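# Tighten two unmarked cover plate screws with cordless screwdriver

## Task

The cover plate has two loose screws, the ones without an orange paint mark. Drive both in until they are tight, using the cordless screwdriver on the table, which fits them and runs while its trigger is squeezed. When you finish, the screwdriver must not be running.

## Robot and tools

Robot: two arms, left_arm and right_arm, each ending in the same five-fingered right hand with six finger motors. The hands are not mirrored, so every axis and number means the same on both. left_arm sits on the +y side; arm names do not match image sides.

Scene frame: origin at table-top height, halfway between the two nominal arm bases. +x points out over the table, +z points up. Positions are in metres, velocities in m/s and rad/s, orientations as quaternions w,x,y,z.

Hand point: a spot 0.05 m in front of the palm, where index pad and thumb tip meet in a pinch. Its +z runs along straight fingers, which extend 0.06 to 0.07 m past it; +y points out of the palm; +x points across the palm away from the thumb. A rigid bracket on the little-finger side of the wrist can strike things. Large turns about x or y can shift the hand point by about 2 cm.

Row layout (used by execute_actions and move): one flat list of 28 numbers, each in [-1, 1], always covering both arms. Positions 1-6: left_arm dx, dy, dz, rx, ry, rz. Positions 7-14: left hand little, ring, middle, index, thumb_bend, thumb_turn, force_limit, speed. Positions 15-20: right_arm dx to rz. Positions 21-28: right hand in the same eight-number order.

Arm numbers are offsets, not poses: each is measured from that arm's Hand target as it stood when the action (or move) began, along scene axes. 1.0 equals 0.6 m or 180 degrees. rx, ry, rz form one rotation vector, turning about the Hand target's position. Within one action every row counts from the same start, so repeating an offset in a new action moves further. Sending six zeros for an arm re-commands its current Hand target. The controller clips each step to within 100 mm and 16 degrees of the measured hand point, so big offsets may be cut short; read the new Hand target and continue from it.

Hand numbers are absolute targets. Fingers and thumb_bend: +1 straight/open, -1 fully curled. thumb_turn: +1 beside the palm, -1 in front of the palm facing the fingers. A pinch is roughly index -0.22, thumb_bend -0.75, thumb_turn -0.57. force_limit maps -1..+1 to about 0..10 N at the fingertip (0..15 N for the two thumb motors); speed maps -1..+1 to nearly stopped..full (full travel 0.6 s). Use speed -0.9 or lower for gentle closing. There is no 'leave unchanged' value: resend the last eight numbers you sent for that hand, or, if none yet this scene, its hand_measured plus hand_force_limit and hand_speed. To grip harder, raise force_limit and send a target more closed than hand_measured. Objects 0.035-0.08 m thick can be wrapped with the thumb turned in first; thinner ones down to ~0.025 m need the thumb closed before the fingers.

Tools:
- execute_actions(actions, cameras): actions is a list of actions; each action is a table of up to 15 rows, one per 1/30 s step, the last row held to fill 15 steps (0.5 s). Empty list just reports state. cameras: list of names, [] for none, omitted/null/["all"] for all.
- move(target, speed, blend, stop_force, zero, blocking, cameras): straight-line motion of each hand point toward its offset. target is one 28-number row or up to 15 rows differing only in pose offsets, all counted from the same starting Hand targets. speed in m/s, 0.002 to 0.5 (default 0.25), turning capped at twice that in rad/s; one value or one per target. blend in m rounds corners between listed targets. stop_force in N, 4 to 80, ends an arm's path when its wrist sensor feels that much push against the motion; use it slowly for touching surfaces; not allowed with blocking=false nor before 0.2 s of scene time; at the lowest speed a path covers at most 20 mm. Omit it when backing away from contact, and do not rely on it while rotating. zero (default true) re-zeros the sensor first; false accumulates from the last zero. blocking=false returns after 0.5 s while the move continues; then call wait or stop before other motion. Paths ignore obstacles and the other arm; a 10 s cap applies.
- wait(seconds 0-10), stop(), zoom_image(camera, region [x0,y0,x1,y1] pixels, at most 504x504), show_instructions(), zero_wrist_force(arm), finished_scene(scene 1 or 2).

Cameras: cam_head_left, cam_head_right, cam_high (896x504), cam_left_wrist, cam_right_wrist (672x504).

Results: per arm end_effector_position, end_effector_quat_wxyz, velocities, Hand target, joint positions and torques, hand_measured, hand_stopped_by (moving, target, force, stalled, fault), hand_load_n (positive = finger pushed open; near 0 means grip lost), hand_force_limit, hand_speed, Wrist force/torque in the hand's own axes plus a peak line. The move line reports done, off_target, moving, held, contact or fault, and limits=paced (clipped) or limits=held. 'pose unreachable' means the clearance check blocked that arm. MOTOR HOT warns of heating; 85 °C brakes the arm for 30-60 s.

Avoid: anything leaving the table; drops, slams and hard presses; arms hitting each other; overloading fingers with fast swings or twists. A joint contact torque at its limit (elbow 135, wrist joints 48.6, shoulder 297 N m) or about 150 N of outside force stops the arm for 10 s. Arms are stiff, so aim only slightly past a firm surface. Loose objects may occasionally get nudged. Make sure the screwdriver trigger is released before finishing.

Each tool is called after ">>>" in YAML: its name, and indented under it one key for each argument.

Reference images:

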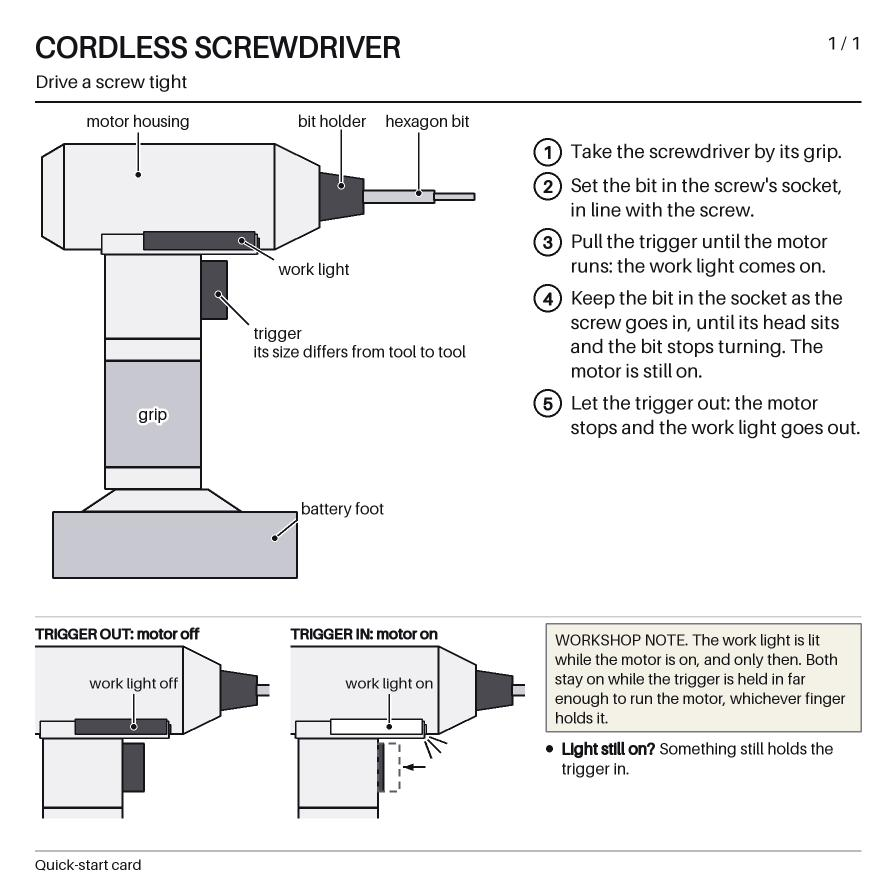

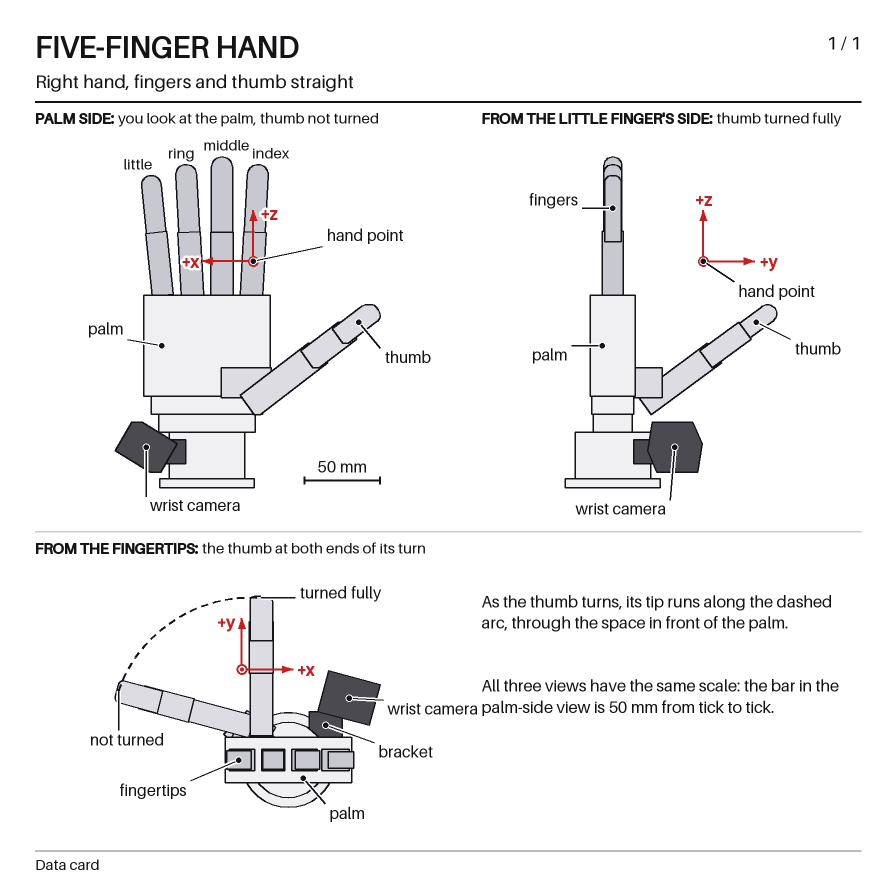

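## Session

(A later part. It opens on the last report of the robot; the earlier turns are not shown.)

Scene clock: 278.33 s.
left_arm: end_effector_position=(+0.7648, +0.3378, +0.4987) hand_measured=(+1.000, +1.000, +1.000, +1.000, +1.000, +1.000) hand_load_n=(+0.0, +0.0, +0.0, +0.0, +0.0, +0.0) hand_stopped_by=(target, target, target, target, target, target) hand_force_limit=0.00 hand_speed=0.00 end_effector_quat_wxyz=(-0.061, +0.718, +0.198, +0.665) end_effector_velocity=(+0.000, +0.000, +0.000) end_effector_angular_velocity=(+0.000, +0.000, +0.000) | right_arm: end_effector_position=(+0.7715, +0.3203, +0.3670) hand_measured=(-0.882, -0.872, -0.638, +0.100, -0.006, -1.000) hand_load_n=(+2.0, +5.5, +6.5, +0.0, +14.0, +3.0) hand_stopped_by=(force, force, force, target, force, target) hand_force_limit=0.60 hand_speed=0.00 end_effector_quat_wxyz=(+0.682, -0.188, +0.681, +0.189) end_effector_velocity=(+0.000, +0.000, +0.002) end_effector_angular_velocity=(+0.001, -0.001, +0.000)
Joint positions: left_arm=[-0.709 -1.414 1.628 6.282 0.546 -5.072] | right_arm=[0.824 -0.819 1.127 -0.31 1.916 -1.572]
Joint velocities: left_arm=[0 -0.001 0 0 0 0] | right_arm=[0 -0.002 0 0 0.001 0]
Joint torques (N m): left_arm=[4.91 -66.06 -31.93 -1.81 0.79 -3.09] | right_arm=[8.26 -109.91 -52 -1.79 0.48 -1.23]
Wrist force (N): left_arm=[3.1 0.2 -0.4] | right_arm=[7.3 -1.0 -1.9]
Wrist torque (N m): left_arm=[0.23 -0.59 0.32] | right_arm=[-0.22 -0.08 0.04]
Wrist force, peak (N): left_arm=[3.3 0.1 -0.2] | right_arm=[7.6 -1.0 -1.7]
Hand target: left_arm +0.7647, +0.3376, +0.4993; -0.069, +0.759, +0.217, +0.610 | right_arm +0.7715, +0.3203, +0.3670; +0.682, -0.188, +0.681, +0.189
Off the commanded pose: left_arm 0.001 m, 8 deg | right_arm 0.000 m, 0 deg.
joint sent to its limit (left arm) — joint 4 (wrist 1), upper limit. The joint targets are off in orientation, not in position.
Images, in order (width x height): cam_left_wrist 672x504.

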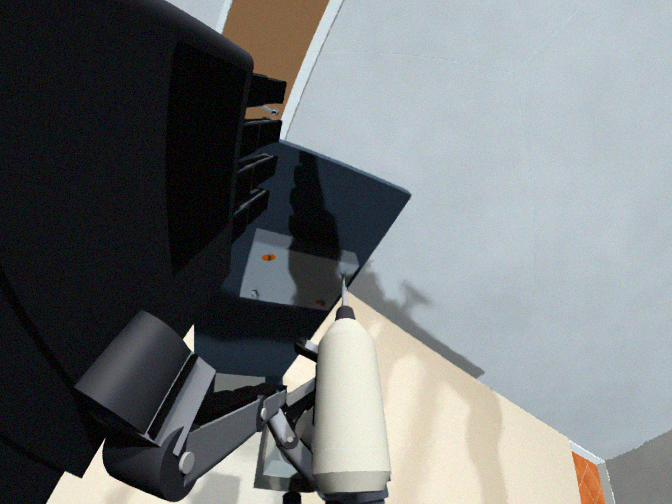

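>>> zoom_image:
  camera: "cam_left_wrist"
  region: [326, 256, 366, 296]

>>> zoom_image:
  camera: "cam_left_wrist"
  region: [230, 280, 280, 330]

Scaled by 12.600 from the camera's 672x504 image, which has a finer 960x720 frame.

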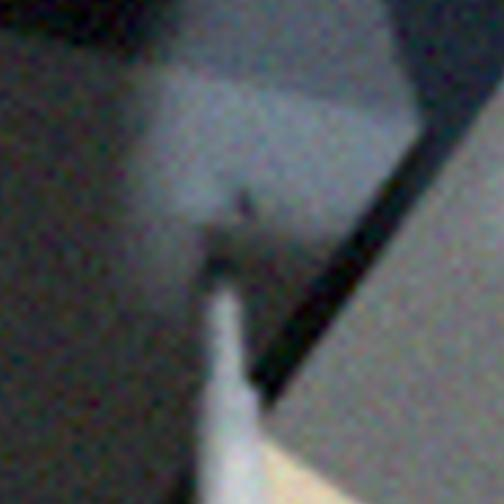

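Scaled by 10.080 from the camera's 672x504 image, which has a finer 960x720 frame.

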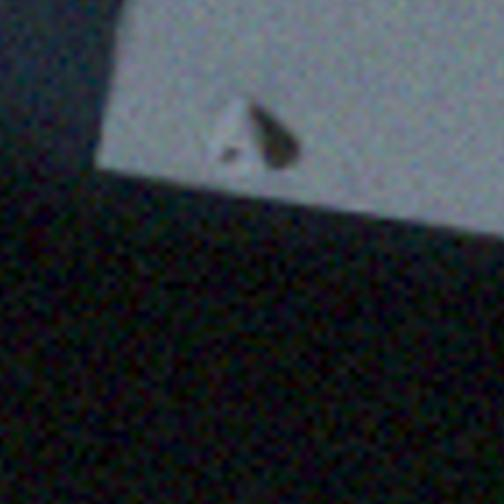

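>>> move:
  target: [-0.0215,0.0357,0,0,0,0,1,1,1,1,1,1,0,0.0,0,0,0,0,0,0,-0.98,-0.98,-0.98,0.1,-0.98,-1,0.6,0]
  speed: 0.05
  cameras: ["cam_left_wrist"]

>>> zoom_image:
  camera: "cam_left_wrist"
  region: [240, 220, 400, 340]

Scene clock: 280.40 s.
left_arm: end_effector_position=(+0.7518, +0.3594, +0.4988) hand_measured=(+1.000, +1.000, +1.000, +1.000, +1.000, +1.000) hand_load_n=(+0.0, +0.0, -0.5, +0.0, +0.0, +0.0) hand_stopped_by=(target, target, target, target, target, target) hand_force_limit=0.00 hand_speed=0.00 end_effector_quat_wxyz=(-0.061, +0.719, +0.198, +0.663) end_effector_velocity=(+0.000, +0.000, +0.000) end_effector_angular_velocity=(+0.001, +0.000, -0.001) | right_arm: end_effector_position=(+0.7715, +0.3203, +0.3670) hand_measured=(-0.882, -0.872, -0.638, +0.100, -0.006, -1.000) hand_load_n=(+2.0, +5.5, +6.5, +0.5, +14.5, +3.0) hand_stopped_by=(force, force, force, target, force, target) hand_force_limit=0.60 hand_speed=0.00 end_effector_quat_wxyz=(+0.682, -0.188, +0.681, +0.189) end_effector_velocity=(+0.000, +0.000, -0.001) end_effector_angular_velocity=(-0.001, +0.001, +0.000)
Joint positions: left_arm=[-0.695 -1.447 1.664 6.282 0.56 -5.073] | right_arm=[0.824 -0.819 1.127 -0.31 1.916 -1.572]
Joint velocities: left_arm=[0 0 0 0 0.001 0.001] | right_arm=[0 0.001 0 0 0 0]
Joint torques (N m): left_arm=[-2.62 -38.61 -41.36 -0.4 1.29 -3.39] | right_arm=[0.4 -108.68 -49.53 -1.97 0.24 -1.04]
Wrist force (N): left_arm=[2.9 -0.3 -0.2] | right_arm=[7.5 -0.9 -1.8]
Wrist torque (N m): left_arm=[0.13 -0.57 0.29] | right_arm=[-0.21 -0.11 0.05]
Wrist force, peak (N): left_arm=[3.4 0.0 0.0] | right_arm=[7.6 -1.3 -1.8]
Hand target: left_arm +0.7519, +0.3591, +0.4993; -0.069, +0.759, +0.217, +0.610 | right_arm +0.7715, +0.3203, +0.3670; +0.682, -0.188, +0.681, +0.189
Off the commanded pose: left_arm 0.001 m, 8 deg | right_arm 0.000 m, 0 deg.
joint sent to its limit (left arm) — joint 4 (wrist 1), upper limit. The joint targets are off in orientation, not in position.
move: off_target (left_arm)
Images, in order (width x height): cam_left_wrist 672x504.

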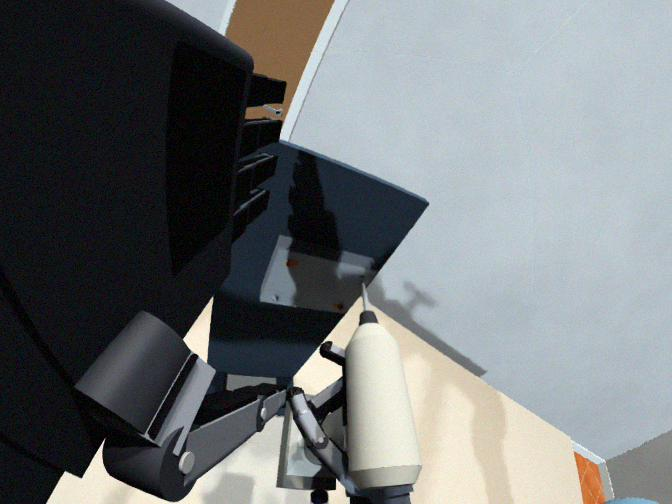

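Scaled by 3.150 from the camera's 672x504 image, which has a finer 960x720 frame.

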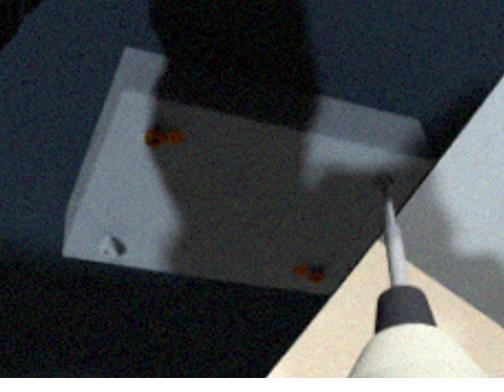

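>>> zoom_image:
  camera: "cam_left_wrist"
  region: [344, 262, 384, 302]

Scaled by 12.600 from the camera's 672x504 image, which has a finer 960x720 frame.

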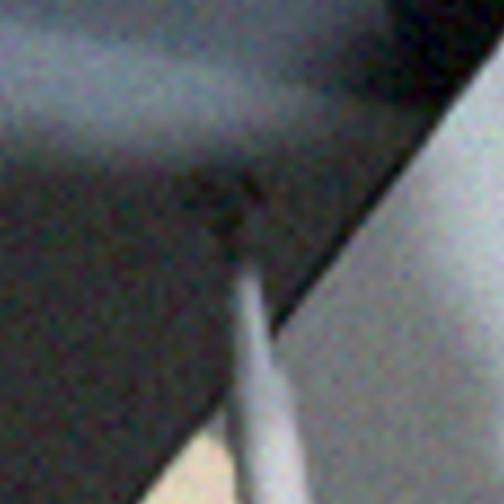

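>>> move:
  target: [0.0112,-0.0186,-0.0333,0,0,0,1,1,1,1,1,1,0,0.0,0,0,0,0,0,0,-0.98,-0.98,-0.98,0.1,-0.98,-1,0.6,0]
  speed: 0.05
  cameras: ["cam_left_wrist"]

>>> zoom_image:
  camera: "cam_left_wrist"
  region: [230, 200, 390, 320]

Scene clock: 282.43 s.
left_arm: end_effector_position=(+0.7586, +0.3480, +0.4787) hand_measured=(+1.000, +1.000, +1.000, +1.000, +1.000, +1.000) hand_load_n=(+0.0, +0.0, +0.0, +0.0, +0.0, +0.0) hand_stopped_by=(target, target, target, target, target, target) hand_force_limit=0.00 hand_speed=0.00 end_effector_quat_wxyz=(-0.060, +0.724, +0.199, +0.658) end_effector_velocity=(+0.000, +0.001, +0.000) end_effector_angular_velocity=(+0.000, +0.000, +0.000) | right_arm: end_effector_position=(+0.7715, +0.3203, +0.3670) hand_measured=(-0.882, -0.872, -0.638, +0.100, -0.006, -1.000) hand_load_n=(+2.0, +5.5, +6.5, +0.0, +14.0, +3.0) hand_stopped_by=(force, force, force, target, force, target) hand_force_limit=0.60 hand_speed=0.00 end_effector_quat_wxyz=(+0.682, -0.188, +0.681, +0.189) end_effector_velocity=(+0.000, +0.000, -0.001) end_effector_angular_velocity=(+0.000, +0.000, +0.000)
Joint positions: left_arm=[-0.701 -1.417 1.661 6.282 0.557 -5.096] | right_arm=[0.824 -0.819 1.127 -0.31 1.916 -1.572]
Joint velocities: left_arm=[0.001 0 0 0.001 0.001 -0.001] | right_arm=[0 0.001 0 0 0 0]
Joint torques (N m): left_arm=[0.53 -60.79 -52.04 0.91 2.13 -1.85] | right_arm=[-6.2 -109.42 -46.86 -2 0.12 -1.17]
Wrist force (N): left_arm=[3.0 0.0 -0.3] | right_arm=[6.8 -1.3 -1.9]
Wrist torque (N m): left_arm=[0.18 -0.59 0.32] | right_arm=[-0.26 -0.01 0.01]
Wrist force, peak (N): left_arm=[3.4 0.2 -0.3] | right_arm=[7.6 -1.1 -1.9]
Hand target: left_arm +0.7586, +0.3479, +0.4793; -0.069, +0.759, +0.217, +0.610 | right_arm +0.7715, +0.3203, +0.3670; +0.682, -0.188, +0.681, +0.189
Off the commanded pose: left_arm 0.001 m, 7 deg | right_arm 0.000 m, 0 deg.
joint sent to its limit (left arm) — joint 4 (wrist 1), upper limit. The joint targets are off in orientation, not in position.
move: off_target (left_arm)
Images, in order (width x height): cam_left_wrist 672x504.

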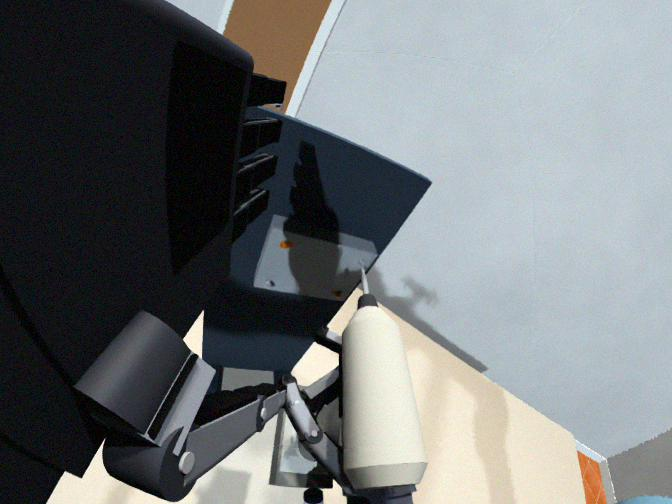

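Scaled by 3.150 from the camera's 672x504 image, which has a finer 960x720 frame.

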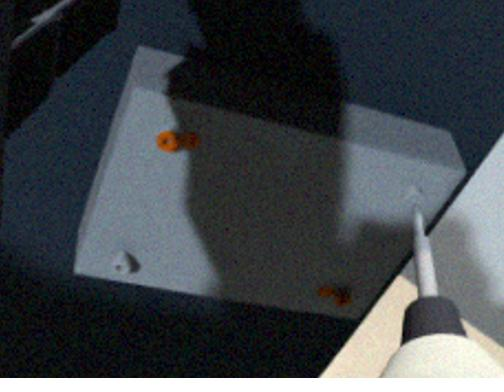

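Well lit now.

>>> zoom_image:
  camera: "cam_left_wrist"
  region: [342, 246, 382, 286]

>>> zoom_image:
  camera: "cam_left_wrist"
  region: [352, 252, 372, 272]

Scaled by 12.600 from the camera's 672x504 image, which has a finer 960x720 frame.

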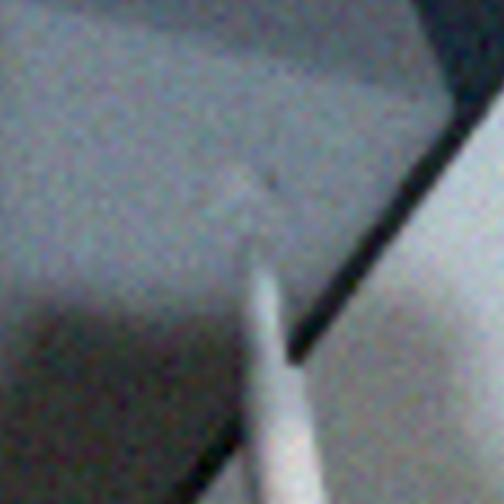

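Scaled by 25.200 from the camera's 672x504 image, which has a finer 960x720 frame.

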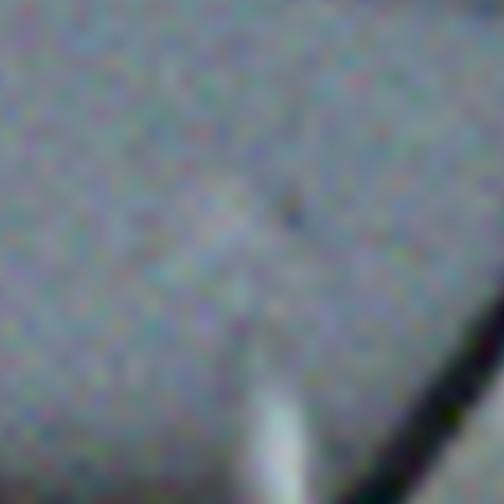

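>>> zoom_image:
  camera: "cam_left_wrist"
  region: [250, 262, 290, 302]

>>> zoom_image:
  camera: "cam_left_wrist"
  region: [316, 274, 356, 314]

>>> zoom_image:
  camera: "cam_left_wrist"
  region: [265, 224, 305, 264]

Scaled by 12.600 from the camera's 672x504 image, which has a finer 960x720 frame.

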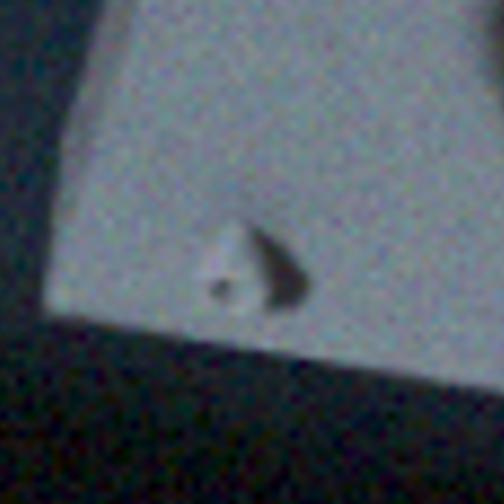

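Scaled by 12.600 from the camera's 672x504 image, which has a finer 960x720 frame.

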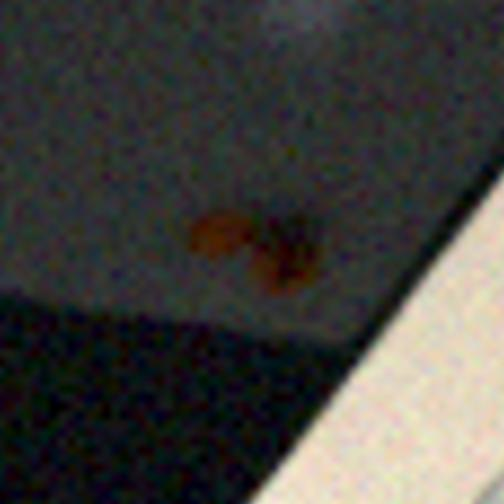

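Scaled by 12.600 from the camera's 672x504 image, which has a finer 960x720 frame.

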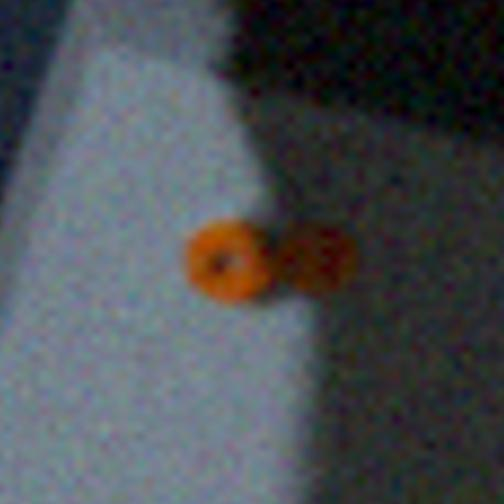

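>>> move:
  target: [0,0,0,0,0,0,1,1,1,1,1,1,0,0.0,0.0071,-0.0249,-0.009,0,0,0,-0.98,-0.98,-0.98,0.1,-0.98,-1,0.6,0]
  speed: 0.05
  cameras: ["cam_left_wrist"]

>>> zoom_image:
  camera: "cam_left_wrist"
  region: [342, 246, 382, 286]

>>> zoom_image:
  camera: "cam_left_wrist"
  region: [352, 252, 372, 272]

Scene clock: 283.90 s.
left_arm: end_effector_position=(+0.7586, +0.3481, +0.4787) hand_measured=(+1.000, +1.000, +1.000, +1.000, +1.000, +1.000) hand_load_n=(+0.0, +0.0, +0.0, +0.0, +0.0, +0.0) hand_stopped_by=(target, target, target, target, target, target) hand_force_limit=0.00 hand_speed=0.00 end_effector_quat_wxyz=(-0.060, +0.724, +0.199, +0.658) end_effector_velocity=(+0.000, -0.001, +0.000) end_effector_angular_velocity=(+0.000, +0.000, -0.001) | right_arm: end_effector_position=(+0.7759, +0.3052, +0.3616) hand_measured=(-0.882, -0.872, -0.638, +0.100, -0.006, -1.000) hand_load_n=(+2.0, +5.5, +6.0, +0.0, +14.0, +3.0) hand_stopped_by=(force, force, force, target, force, target) hand_force_limit=0.60 hand_speed=0.00 end_effector_quat_wxyz=(+0.682, -0.188, +0.681, +0.189) end_effector_velocity=(+0.000, +0.001, +0.000) end_effector_angular_velocity=(-0.001, +0.001, +0.000)
Joint positions: left_arm=[-0.701 -1.418 1.661 6.282 0.557 -5.096] | right_arm=[0.811 -0.835 1.165 -0.332 1.902 -1.572]
Joint velocities: left_arm=[-0.001 0 0 0 -0.001 0] | right_arm=[0.001 0.002 -0.003 0.003 0.001 0]
Joint torques (N m): left_arm=[-13.8 -49.43 -41.6 2.03 -1.56 1.87] | right_arm=[14.79 -105.07 -53.81 -0.68 1.89 1.91]
Wrist force (N): left_arm=[3.0 0.0 0.1] | right_arm=[7.6 -1.3 -1.9]
Wrist torque (N m): left_arm=[0.15 -0.59 0.32] | right_arm=[-0.27 -0.13 0.06]
Wrist force, peak (N): left_arm=[3.4 0.3 -0.5] | right_arm=[7.7 -1.9 -1.7]
Hand target: left_arm +0.7586, +0.3479, +0.4793; -0.069, +0.759, +0.217, +0.610 | right_arm +0.7757, +0.3053, +0.3615; +0.682, -0.188, +0.681, +0.189
Off the commanded pose: left_arm 0.001 m, 7 deg | right_arm 0.000 m, 0 deg.
joint sent to its limit (left arm) — joint 4 (wrist 1), upper limit. The joint targets are off in orientation, not in position.
move: off_target (left_arm)
Images, in order (width x height): cam_left_wrist 672x504.

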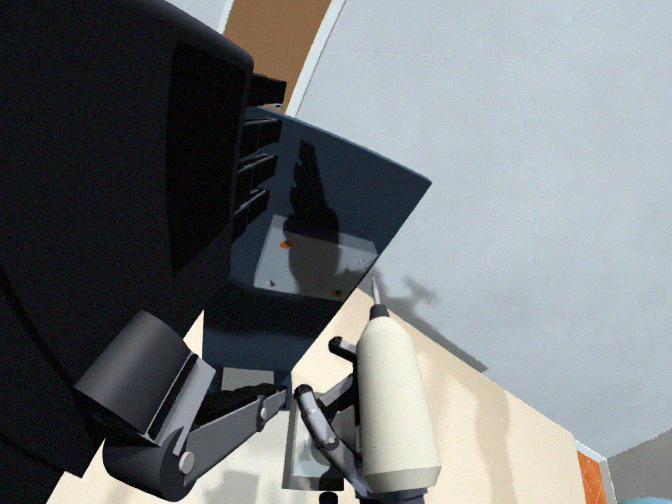

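Scaled by 12.600 from the camera's 672x504 image, which has a finer 960x720 frame.

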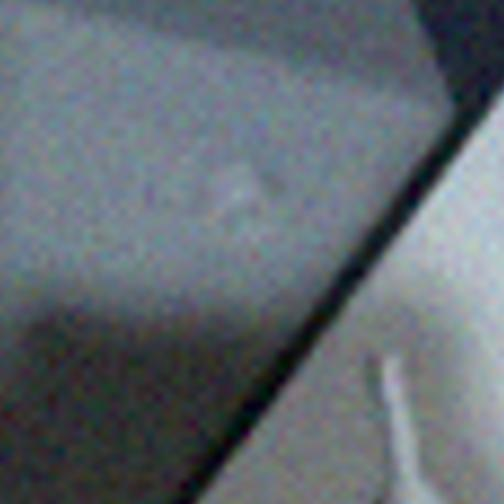

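Scaled by 25.200 from the camera's 672x504 image, which has a finer 960x720 frame.

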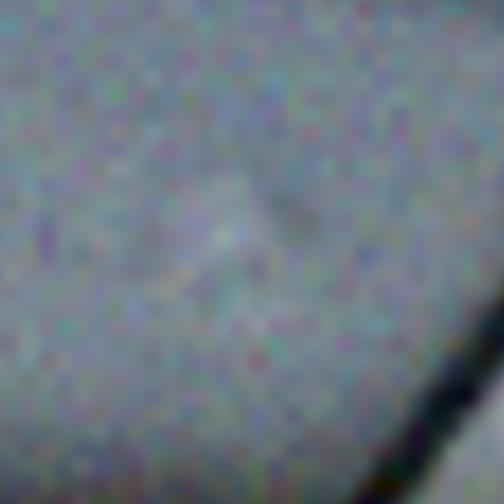

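>>> move:
  target: [0,0,-0.0417,0,0,0,1,1,1,1,1,1,0,0.0,0,0,0,0,0,0,-0.98,-0.98,-0.98,0.1,-0.98,-1,0.6,0]
  speed: 0.05
  cameras: ["cam_left_wrist"]

>>> zoom_image:
  camera: "cam_left_wrist"
  region: [230, 180, 390, 300]

>>> zoom_image:
  camera: "cam_left_wrist"
  region: [346, 222, 386, 262]

Scene clock: 285.57 s.
left_arm: end_effector_position=(+0.7586, +0.3481, +0.4535) hand_measured=(+1.000, +1.000, +1.000, +1.000, +1.000, +1.000) hand_load_n=(+0.0, -0.5, +0.0, +0.0, +0.0, +0.0) hand_stopped_by=(target, target, target, target, target, target) hand_force_limit=0.00 hand_speed=0.00 end_effector_quat_wxyz=(-0.060, +0.730, +0.201, +0.651) end_effector_velocity=(+0.000, -0.001, +0.000) end_effector_angular_velocity=(+0.002, +0.001, -0.002) | right_arm: end_effector_position=(+0.7757, +0.3053, +0.3615) hand_measured=(-0.882, -0.872, -0.638, +0.100, -0.006, -1.000) hand_load_n=(+2.0, +5.5, +6.0, +0.0, +14.5, +3.0) hand_stopped_by=(force, force, force, target, force, target) hand_force_limit=0.60 hand_speed=0.00 end_effector_quat_wxyz=(+0.682, -0.188, +0.681, +0.189) end_effector_velocity=(+0.000, +0.000, -0.001) end_effector_angular_velocity=(+0.000, +0.001, +0.000)
Joint positions: left_arm=[-0.7 -1.401 1.679 6.282 0.561 -5.125] | right_arm=[0.811 -0.835 1.165 -0.332 1.902 -1.572]
Joint velocities: left_arm=[0 0 0 0 0.001 0.002] | right_arm=[0 0.001 0 0 0 0.001]
Joint torques (N m): left_arm=[10.64 -53.85 -34.26 3.55 1.99 -1.52] | right_arm=[13.63 -104.24 -51.36 -2.22 2.14 1.92]
Wrist force (N): left_arm=[2.9 0.1 -0.5] | right_arm=[7.1 -1.5 -1.4]
Wrist torque (N m): left_arm=[0.20 -0.58 0.33] | right_arm=[-0.33 -0.06 0.01]
Wrist force, peak (N): left_arm=[3.3 0.0 -0.4] | right_arm=[7.6 -1.5 -1.8]
Hand target: left_arm +0.7585, +0.3479, +0.4543; -0.069, +0.759, +0.217, +0.610 | right_arm +0.7757, +0.3053, +0.3615; +0.682, -0.188, +0.681, +0.189
Off the commanded pose: left_arm 0.001 m, 6 deg | right_arm 0.000 m, 0 deg.
joint sent to its limit (left arm) — joint 4 (wrist 1), upper limit. The joint targets are off in orientation, not in position.
move: off_target (left_arm)
Images, in order (width x height): cam_left_wrist 672x504.

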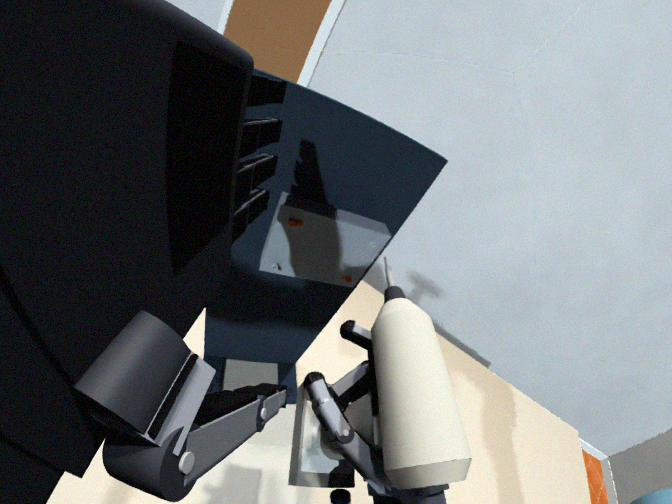

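Scaled by 3.150 from the camera's 672x504 image, which has a finer 960x720 frame.

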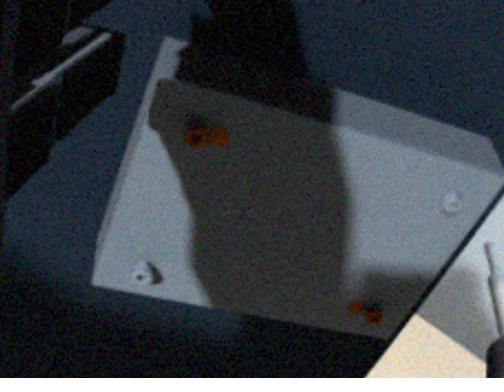

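Scaled by 12.600 from the camera's 672x504 image, which has a finer 960x720 frame.

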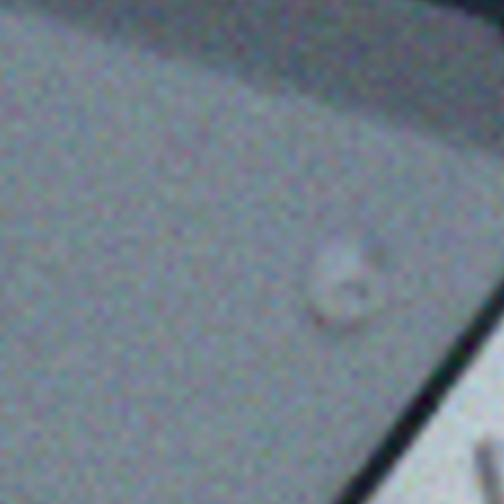

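>>> move:
  target:
    - [0,0,0,0,0,0,1,1,1,1,1,1,0,0.0,-0.0085,0.0240,0.0078,0,0,0,-0.98,-0.98,-0.98,0.1,-0.98,-1,0.6,0]
    - [0,0,0,0,0,0,1,1,1,1,1,1,0,0.0,-0.0012,0.0285,0.0070,0,0,0,-0.98,-0.98,-0.98,0.1,-0.98,-1,0.6,0]
  speed: 0.02
  cameras: ["cam_left_wrist"]

>>> zoom_image:
  camera: "cam_left_wrist"
  region: [354, 228, 394, 268]

>>> zoom_image:
  camera: "cam_left_wrist"
  region: [364, 235, 384, 255]

Scene clock: 287.13 s.
left_arm: end_effector_position=(+0.7586, +0.3481, +0.4537) hand_measured=(+1.000, +1.000, +1.000, +1.000, +1.000, +1.000) hand_load_n=(+0.0, +0.0, +0.0, +0.0, +0.0, +0.0) hand_stopped_by=(target, target, target, target, target, target) hand_force_limit=0.00 hand_speed=0.00 end_effector_quat_wxyz=(-0.060, +0.730, +0.201, +0.651) end_effector_velocity=(+0.000, +0.000, +0.001) end_effector_angular_velocity=(+0.000, -0.001, +0.000) | right_arm: end_effector_position=(+0.7750, +0.3225, +0.3657) hand_measured=(-0.882, -0.872, -0.638, +0.100, -0.006, -1.000) hand_load_n=(+2.0, +5.5, +6.0, +0.0, +14.0, +3.0) hand_stopped_by=(force, force, force, target, force, target) hand_force_limit=0.60 hand_speed=0.00 end_effector_quat_wxyz=(+0.682, -0.188, +0.681, +0.189) end_effector_velocity=(-0.001, -0.001, +0.001) end_effector_angular_velocity=(+0.001, +0.000, +0.000)
Joint positions: left_arm=[-0.7 -1.401 1.679 6.282 0.561 -5.125] | right_arm=[0.823 -0.812 1.116 -0.306 1.914 -1.572]
Joint velocities: left_arm=[0 -0.001 0 -0.001 0 0.001] | right_arm=[0 -0.003 0.004 -0.001 0 0]
Joint torques (N m): left_arm=[-11.91 -70.32 -55.12 2.68 -2.59 3.94] | right_arm=[-11.35 -122.36 -41.09 -5.3 -0.43 -1.07]
Wrist force (N): left_arm=[2.6 0.0 -0.3] | right_arm=[7.5 -1.1 -1.7]
Wrist torque (N m): left_arm=[0.17 -0.54 0.31] | right_arm=[-0.25 -0.11 0.05]
Wrist force, peak (N): left_arm=[3.4 0.2 -0.3] | right_arm=[7.7 -1.3 -1.8]
Hand target: left_arm +0.7585, +0.3479, +0.4543; -0.069, +0.759, +0.217, +0.610 | right_arm +0.7750, +0.3224, +0.3658; +0.682, -0.188, +0.681, +0.189
Off the commanded pose: left_arm 0.001 m, 6 deg | right_arm 0.000 m, 0 deg.
joint sent to its limit (left arm) — joint 4 (wrist 1), upper limit. The joint targets are off in orientation, not in position.
move: off_target (left_arm)
Images, in order (width x height): cam_left_wrist 672x504.

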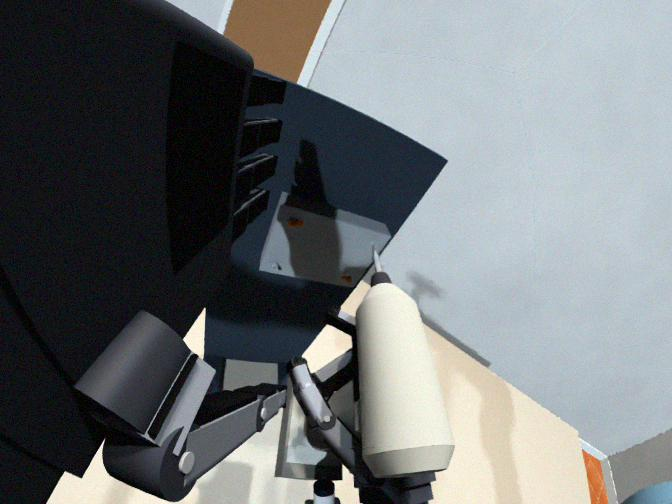

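Scaled by 12.600 from the camera's 672x504 image, which has a finer 960x720 frame.

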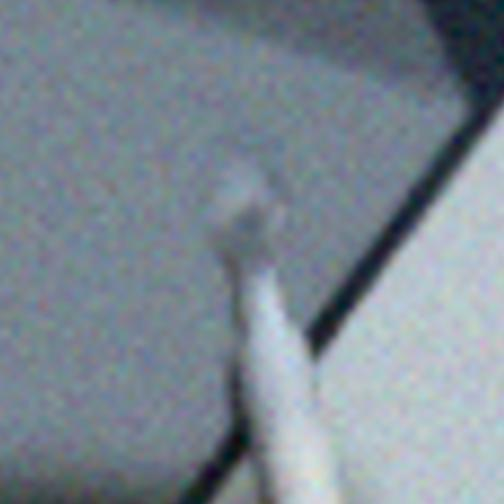

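Scaled by 25.200 from the camera's 672x504 image, which has a finer 960x720 frame.

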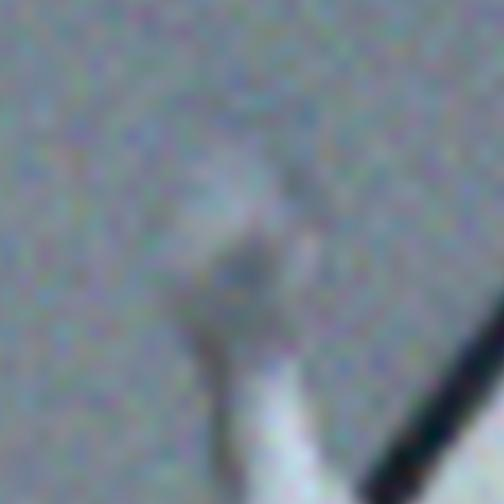

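>>> move:
  target: [0,0,0,0,0,0,1,1,1,1,1,1,0,0.0,0.0064,0.0039,-0.0007,0,0,0,-0.98,-0.98,-0.98,0.1,-0.98,-1,0.6,0]
  speed: 0.003
  stop_force: 4
  cameras: ["cam_left_wrist"]

>>> zoom_image:
  camera: "cam_left_wrist"
  region: [354, 228, 394, 268]

>>> zoom_image:
  camera: "cam_left_wrist"
  region: [364, 235, 384, 255]

Scene clock: 297.57 s.
left_arm: end_effector_position=(+0.7586, +0.3482, +0.4536) hand_measured=(+1.000, +1.000, +1.000, +1.000, +1.000, +1.000) hand_load_n=(+0.0, +0.0, +0.0, +0.5, +0.0, +0.0) hand_stopped_by=(target, target, target, target, target, target) hand_force_limit=0.00 hand_speed=0.00 end_effector_quat_wxyz=(-0.060, +0.730, +0.201, +0.651) end_effector_velocity=(+0.000, +0.001, +0.000) end_effector_angular_velocity=(-0.001, +0.000, +0.001) | right_arm: end_effector_position=(+0.7766, +0.3234, +0.3656) hand_measured=(-0.882, -0.872, -0.638, +0.100, -0.006, -1.000) hand_load_n=(+2.5, +6.0, +6.5, +0.0, +14.5, +3.5) hand_stopped_by=(force, force, force, target, force, target) hand_force_limit=0.60 hand_speed=0.00 end_effector_quat_wxyz=(+0.682, -0.188, +0.681, +0.189) end_effector_velocity=(+0.000, +0.000, +0.000) end_effector_angular_velocity=(+0.000, +0.000, +0.000)
Joint positions: left_arm=[-0.7 -1.401 1.679 6.282 0.561 -5.125] | right_arm=[0.822 -0.809 1.111 -0.304 1.914 -1.572]
Joint velocities: left_arm=[0.001 0 0 0 0 0] | right_arm=[0 0 0 0 0 0]
Joint torques (N m): left_arm=[-16.54 -68.4 -50.98 1.28 -1.05 3.62] | right_arm=[-13.77 -119.49 -44.27 -5.7 -0.38 1.19]
Wrist force (N): left_arm=[3.2 0.3 -0.5] | right_arm=[7.4 -1.2 -5.1]
Wrist torque (N m): left_arm=[0.23 -0.61 0.35] | right_arm=[-0.09 -0.18 0.05]
Wrist force, peak (N): left_arm=[3.6 0.1 -0.4] | right_arm=[8.3 -1.7 -6.4]
Hand target: left_arm +0.7586, +0.3480, +0.4541; -0.065, +0.746, +0.210, +0.628 | right_arm +0.7766, +0.3234, +0.3656; +0.682, -0.188, +0.681, +0.189
Off the commanded pose: left_arm 0.001 m, 6 deg | right_arm 0.003 m, 0 deg.
joint sent to its limit (left arm) — joint 4 (wrist 1), upper limit.
move: contact (right_arm), off_target (left_arm; path cut at 10 s)
Images, in order (width x height): cam_left_wrist 672x504.

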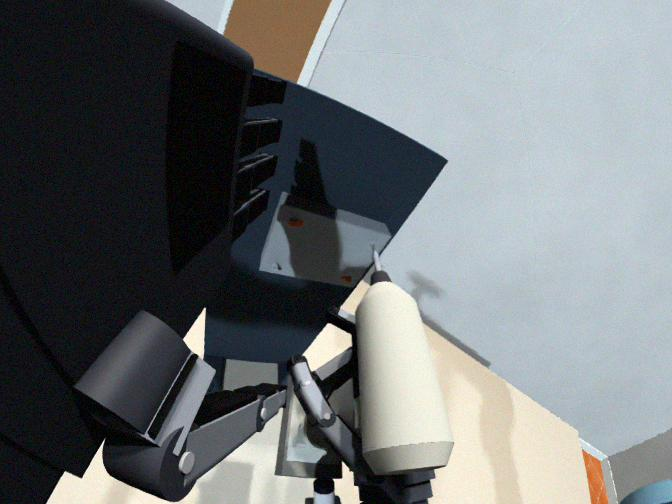

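Scaled by 12.600 from the camera's 672x504 image, which has a finer 960x720 frame.

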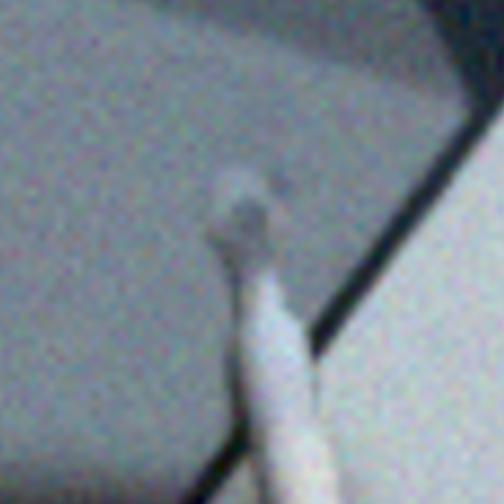

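Scaled by 25.200 from the camera's 672x504 image, which has a finer 960x720 frame.

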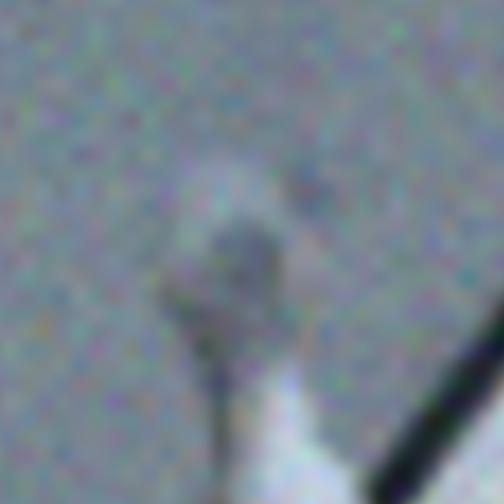

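>>> execute_actions:
  actions:
    - [[0,0,0,0.005,-0.0176,-0.0051,1,1,1,1,1,1,0,0.0,0,0,0,0,0,0,-0.98,-0.98,-0.98,-0.9,-0.98,-1,0.3,0.2]]
    - [[0,0,0,0,0,0,1,1,1,1,1,1,0,0.0,0,0,0,0,0,0,-0.98,-0.98,-0.98,-0.9,-0.98,-1,0.3,0.2]]
    - [[0,0,0,0,0,0,1,1,1,1,1,1,0,0.0,0,0,0,0,0,0,-0.98,-0.98,-0.98,-0.9,-0.98,-1,0.3,0.2]]
  cameras: ["cam_left_wrist"]

>>> zoom_image:
  camera: "cam_left_wrist"
  region: [354, 228, 394, 268]

>>> zoom_image:
  camera: "cam_left_wrist"
  region: [364, 235, 384, 255]

Scene clock: 300.57 s.
left_arm: end_effector_position=(+0.7586, +0.3480, +0.4540) hand_measured=(+1.000, +1.000, +1.000, +1.000, +1.000, +1.000) hand_load_n=(+0.0, +0.0, +0.0, +0.0, +0.0, +0.0) hand_stopped_by=(target, target, target, target, target, target) hand_force_limit=0.00 hand_speed=0.00 end_effector_quat_wxyz=(-0.060, +0.730, +0.200, +0.651) end_effector_velocity=(+0.000, +0.000, +0.000) end_effector_angular_velocity=(+0.002, +0.001, -0.001) | right_arm: end_effector_position=(+0.7766, +0.3234, +0.3656) hand_measured=(-0.882, -0.872, -0.638, -0.866, -0.006, -1.000) hand_load_n=(+1.5, +4.5, +6.0, +13.5, +15.0, +3.0) hand_stopped_by=(force, force, force, force, force, target) hand_force_limit=0.30 hand_speed=0.20 end_effector_quat_wxyz=(+0.682, -0.188, +0.681, +0.189) end_effector_velocity=(+0.000, +0.000, +0.001) end_effector_angular_velocity=(+0.000, +0.000, +0.000)
Joint positions: left_arm=[-0.7 -1.401 1.679 6.282 0.562 -5.124] | right_arm=[0.822 -0.809 1.111 -0.304 1.914 -1.572]
Joint velocities: left_arm=[0 0 0 0 0 0.001] | right_arm=[0 0 0 0 0 0]
Joint torques (N m): left_arm=[-7 -36.7 -42.59 1.26 1.87 -2.71] | right_arm=[-9.8 -121.09 -44.98 -5.75 0.6 1.13]
Wrist force (N): left_arm=[3.2 -0.3 0.0] | right_arm=[7.2 -1.3 -1.6]
Wrist torque (N m): left_arm=[0.11 -0.62 0.33] | right_arm=[-0.29 -0.08 0.03]
Wrist force, peak (N): left_arm=[3.6 0.1 -0.4] | right_arm=[7.5 -1.4 -5.6]
Hand target: left_arm +0.7586, +0.3480, +0.4541; -0.060, +0.730, +0.201, +0.651 | right_arm +0.7766, +0.3234, +0.3656; +0.682, -0.188, +0.681, +0.189
Off the commanded pose: left_arm 0.000 m, 0 deg | right_arm 0.000 m, 0 deg.
joint sent to its limit (left arm) — joint 4 (wrist 1), upper limit. The joint targets still meet the commanded pose.
Images, in order (width x height): cam_left_wrist 672x504.

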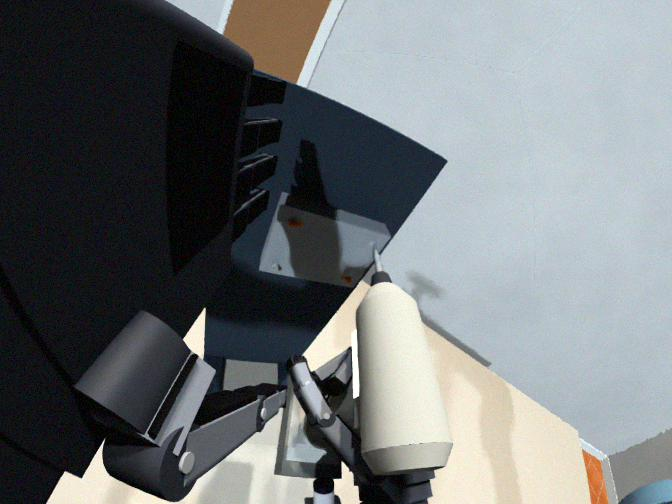

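Scaled by 12.600 from the camera's 672x504 image, which has a finer 960x720 frame.

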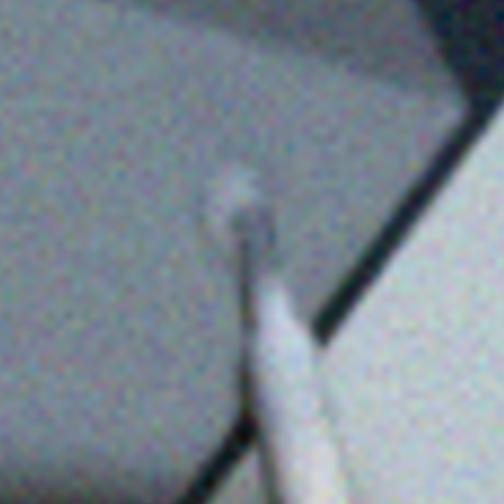

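Scaled by 25.200 from the camera's 672x504 image, which has a finer 960x720 frame.

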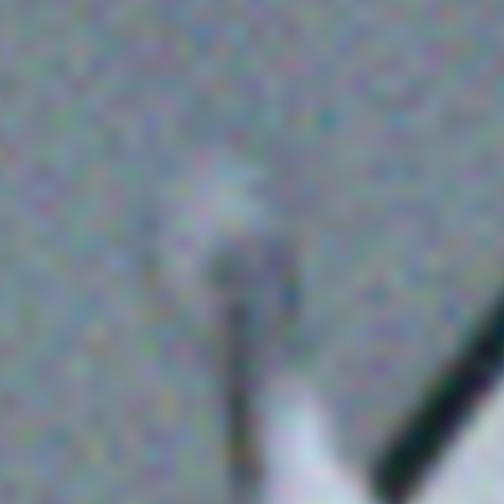

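>>> zoom_image:
  camera: "cam_left_wrist"
  region: [354, 236, 404, 286]

Scaled by 10.080 from the camera's 672x504 image, which has a finer 960x720 frame.

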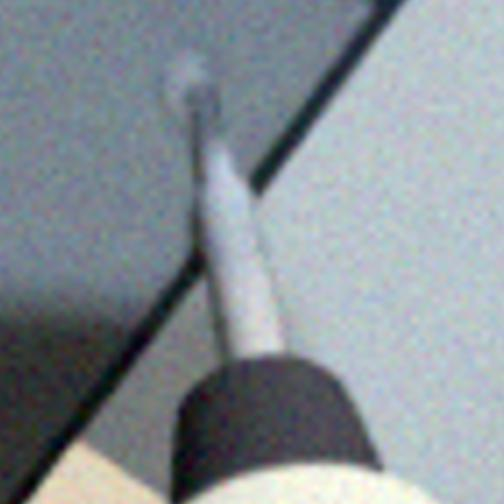

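>>> move:
  target: [0,0,0,0,0,0,1,1,1,1,1,1,0,0.0,0.0064,0.0039,-0.0007,0,0,0,-0.98,-0.98,-0.98,-0.9,-0.98,-1,0.3,0.2]
  speed: 0.003
  stop_force: 4
  cameras: ["cam_left_wrist"]

>>> zoom_image:
  camera: "cam_left_wrist"
  region: [354, 228, 394, 268]

>>> zoom_image:
  camera: "cam_left_wrist"
  region: [364, 235, 384, 255]

Scene clock: 303.20 s.
left_arm: end_effector_position=(+0.7586, +0.3480, +0.4540) hand_measured=(+1.000, +1.000, +1.000, +1.000, +1.000, +1.000) hand_load_n=(+0.0, +0.0, +0.0, +0.0, +0.0, +0.0) hand_stopped_by=(target, target, target, target, target, target) hand_force_limit=0.00 hand_speed=0.00 end_effector_quat_wxyz=(-0.060, +0.730, +0.200, +0.651) end_effector_velocity=(+0.000, +0.000, +0.000) end_effector_angular_velocity=(+0.000, +0.000, -0.001) | right_arm: end_effector_position=(+0.7772, +0.3238, +0.3655) hand_measured=(-0.882, -0.872, -0.638, -0.866, -0.006, -1.000) hand_load_n=(+1.0, +4.0, +5.5, +12.5, +15.5, +3.0) hand_stopped_by=(force, force, force, force, force, target) hand_force_limit=0.30 hand_speed=0.20 end_effector_quat_wxyz=(+0.682, -0.188, +0.681, +0.189) end_effector_velocity=(+0.000, +0.000, +0.000) end_effector_angular_velocity=(+0.000, +0.000, +0.000)
Joint positions: left_arm=[-0.7 -1.401 1.679 6.282 0.562 -5.124] | right_arm=[0.822 -0.808 1.11 -0.304 1.913 -1.572]
Joint velocities: left_arm=[0 0 0 -0.001 0 0] | right_arm=[0 0 0 -0.001 0 0]
Joint torques (N m): left_arm=[2.42 -36.3 -28.44 0.91 0.98 -2.78] | right_arm=[7.92 -126.3 -42.48 -6.19 1.27 1.2]
Wrist force (N): left_arm=[2.7 0.1 0.2] | right_arm=[6.9 -1.4 -1.7]
Wrist torque (N m): left_arm=[0.16 -0.55 0.32] | right_arm=[-0.29 -0.03 -0.01]
Wrist force, peak (N): left_arm=[3.6 -0.1 -0.4] | right_arm=[8.4 -1.2 -7.3]
Hand target: left_arm +0.7586, +0.3480, +0.4541; -0.060, +0.730, +0.201, +0.651 | right_arm +0.7772, +0.3238, +0.3655; +0.682, -0.188, +0.681, +0.189
Off the commanded pose: left_arm 0.000 m, 0 deg | right_arm 0.004 m, 0 deg.
joint sent to its limit (left arm) — joint 4 (wrist 1), upper limit. The joint targets still meet the commanded pose.
move: contact (right_arm)
Images, in order (width x height): cam_left_wrist 672x504.

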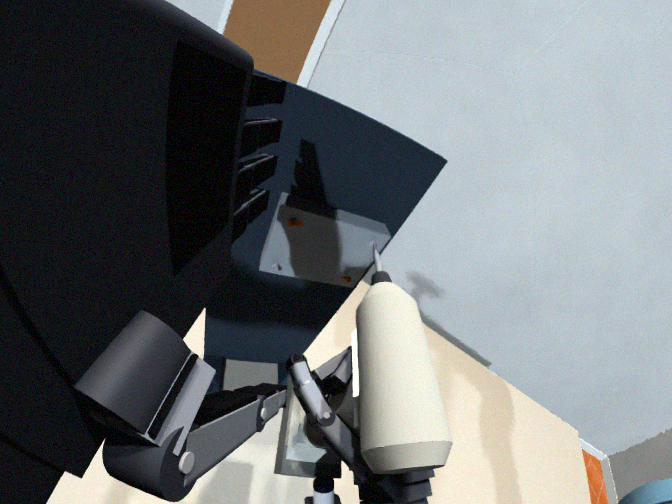

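Scaled by 12.600 from the camera's 672x504 image, which has a finer 960x720 frame.

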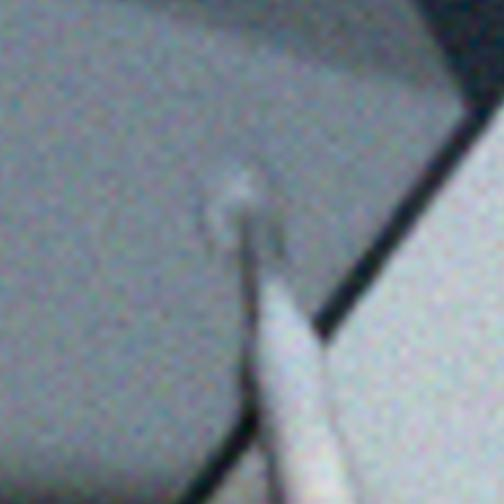

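Scaled by 25.200 from the camera's 672x504 image, which has a finer 960x720 frame.

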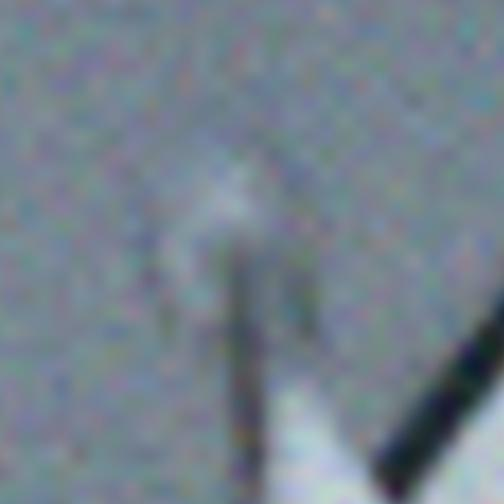

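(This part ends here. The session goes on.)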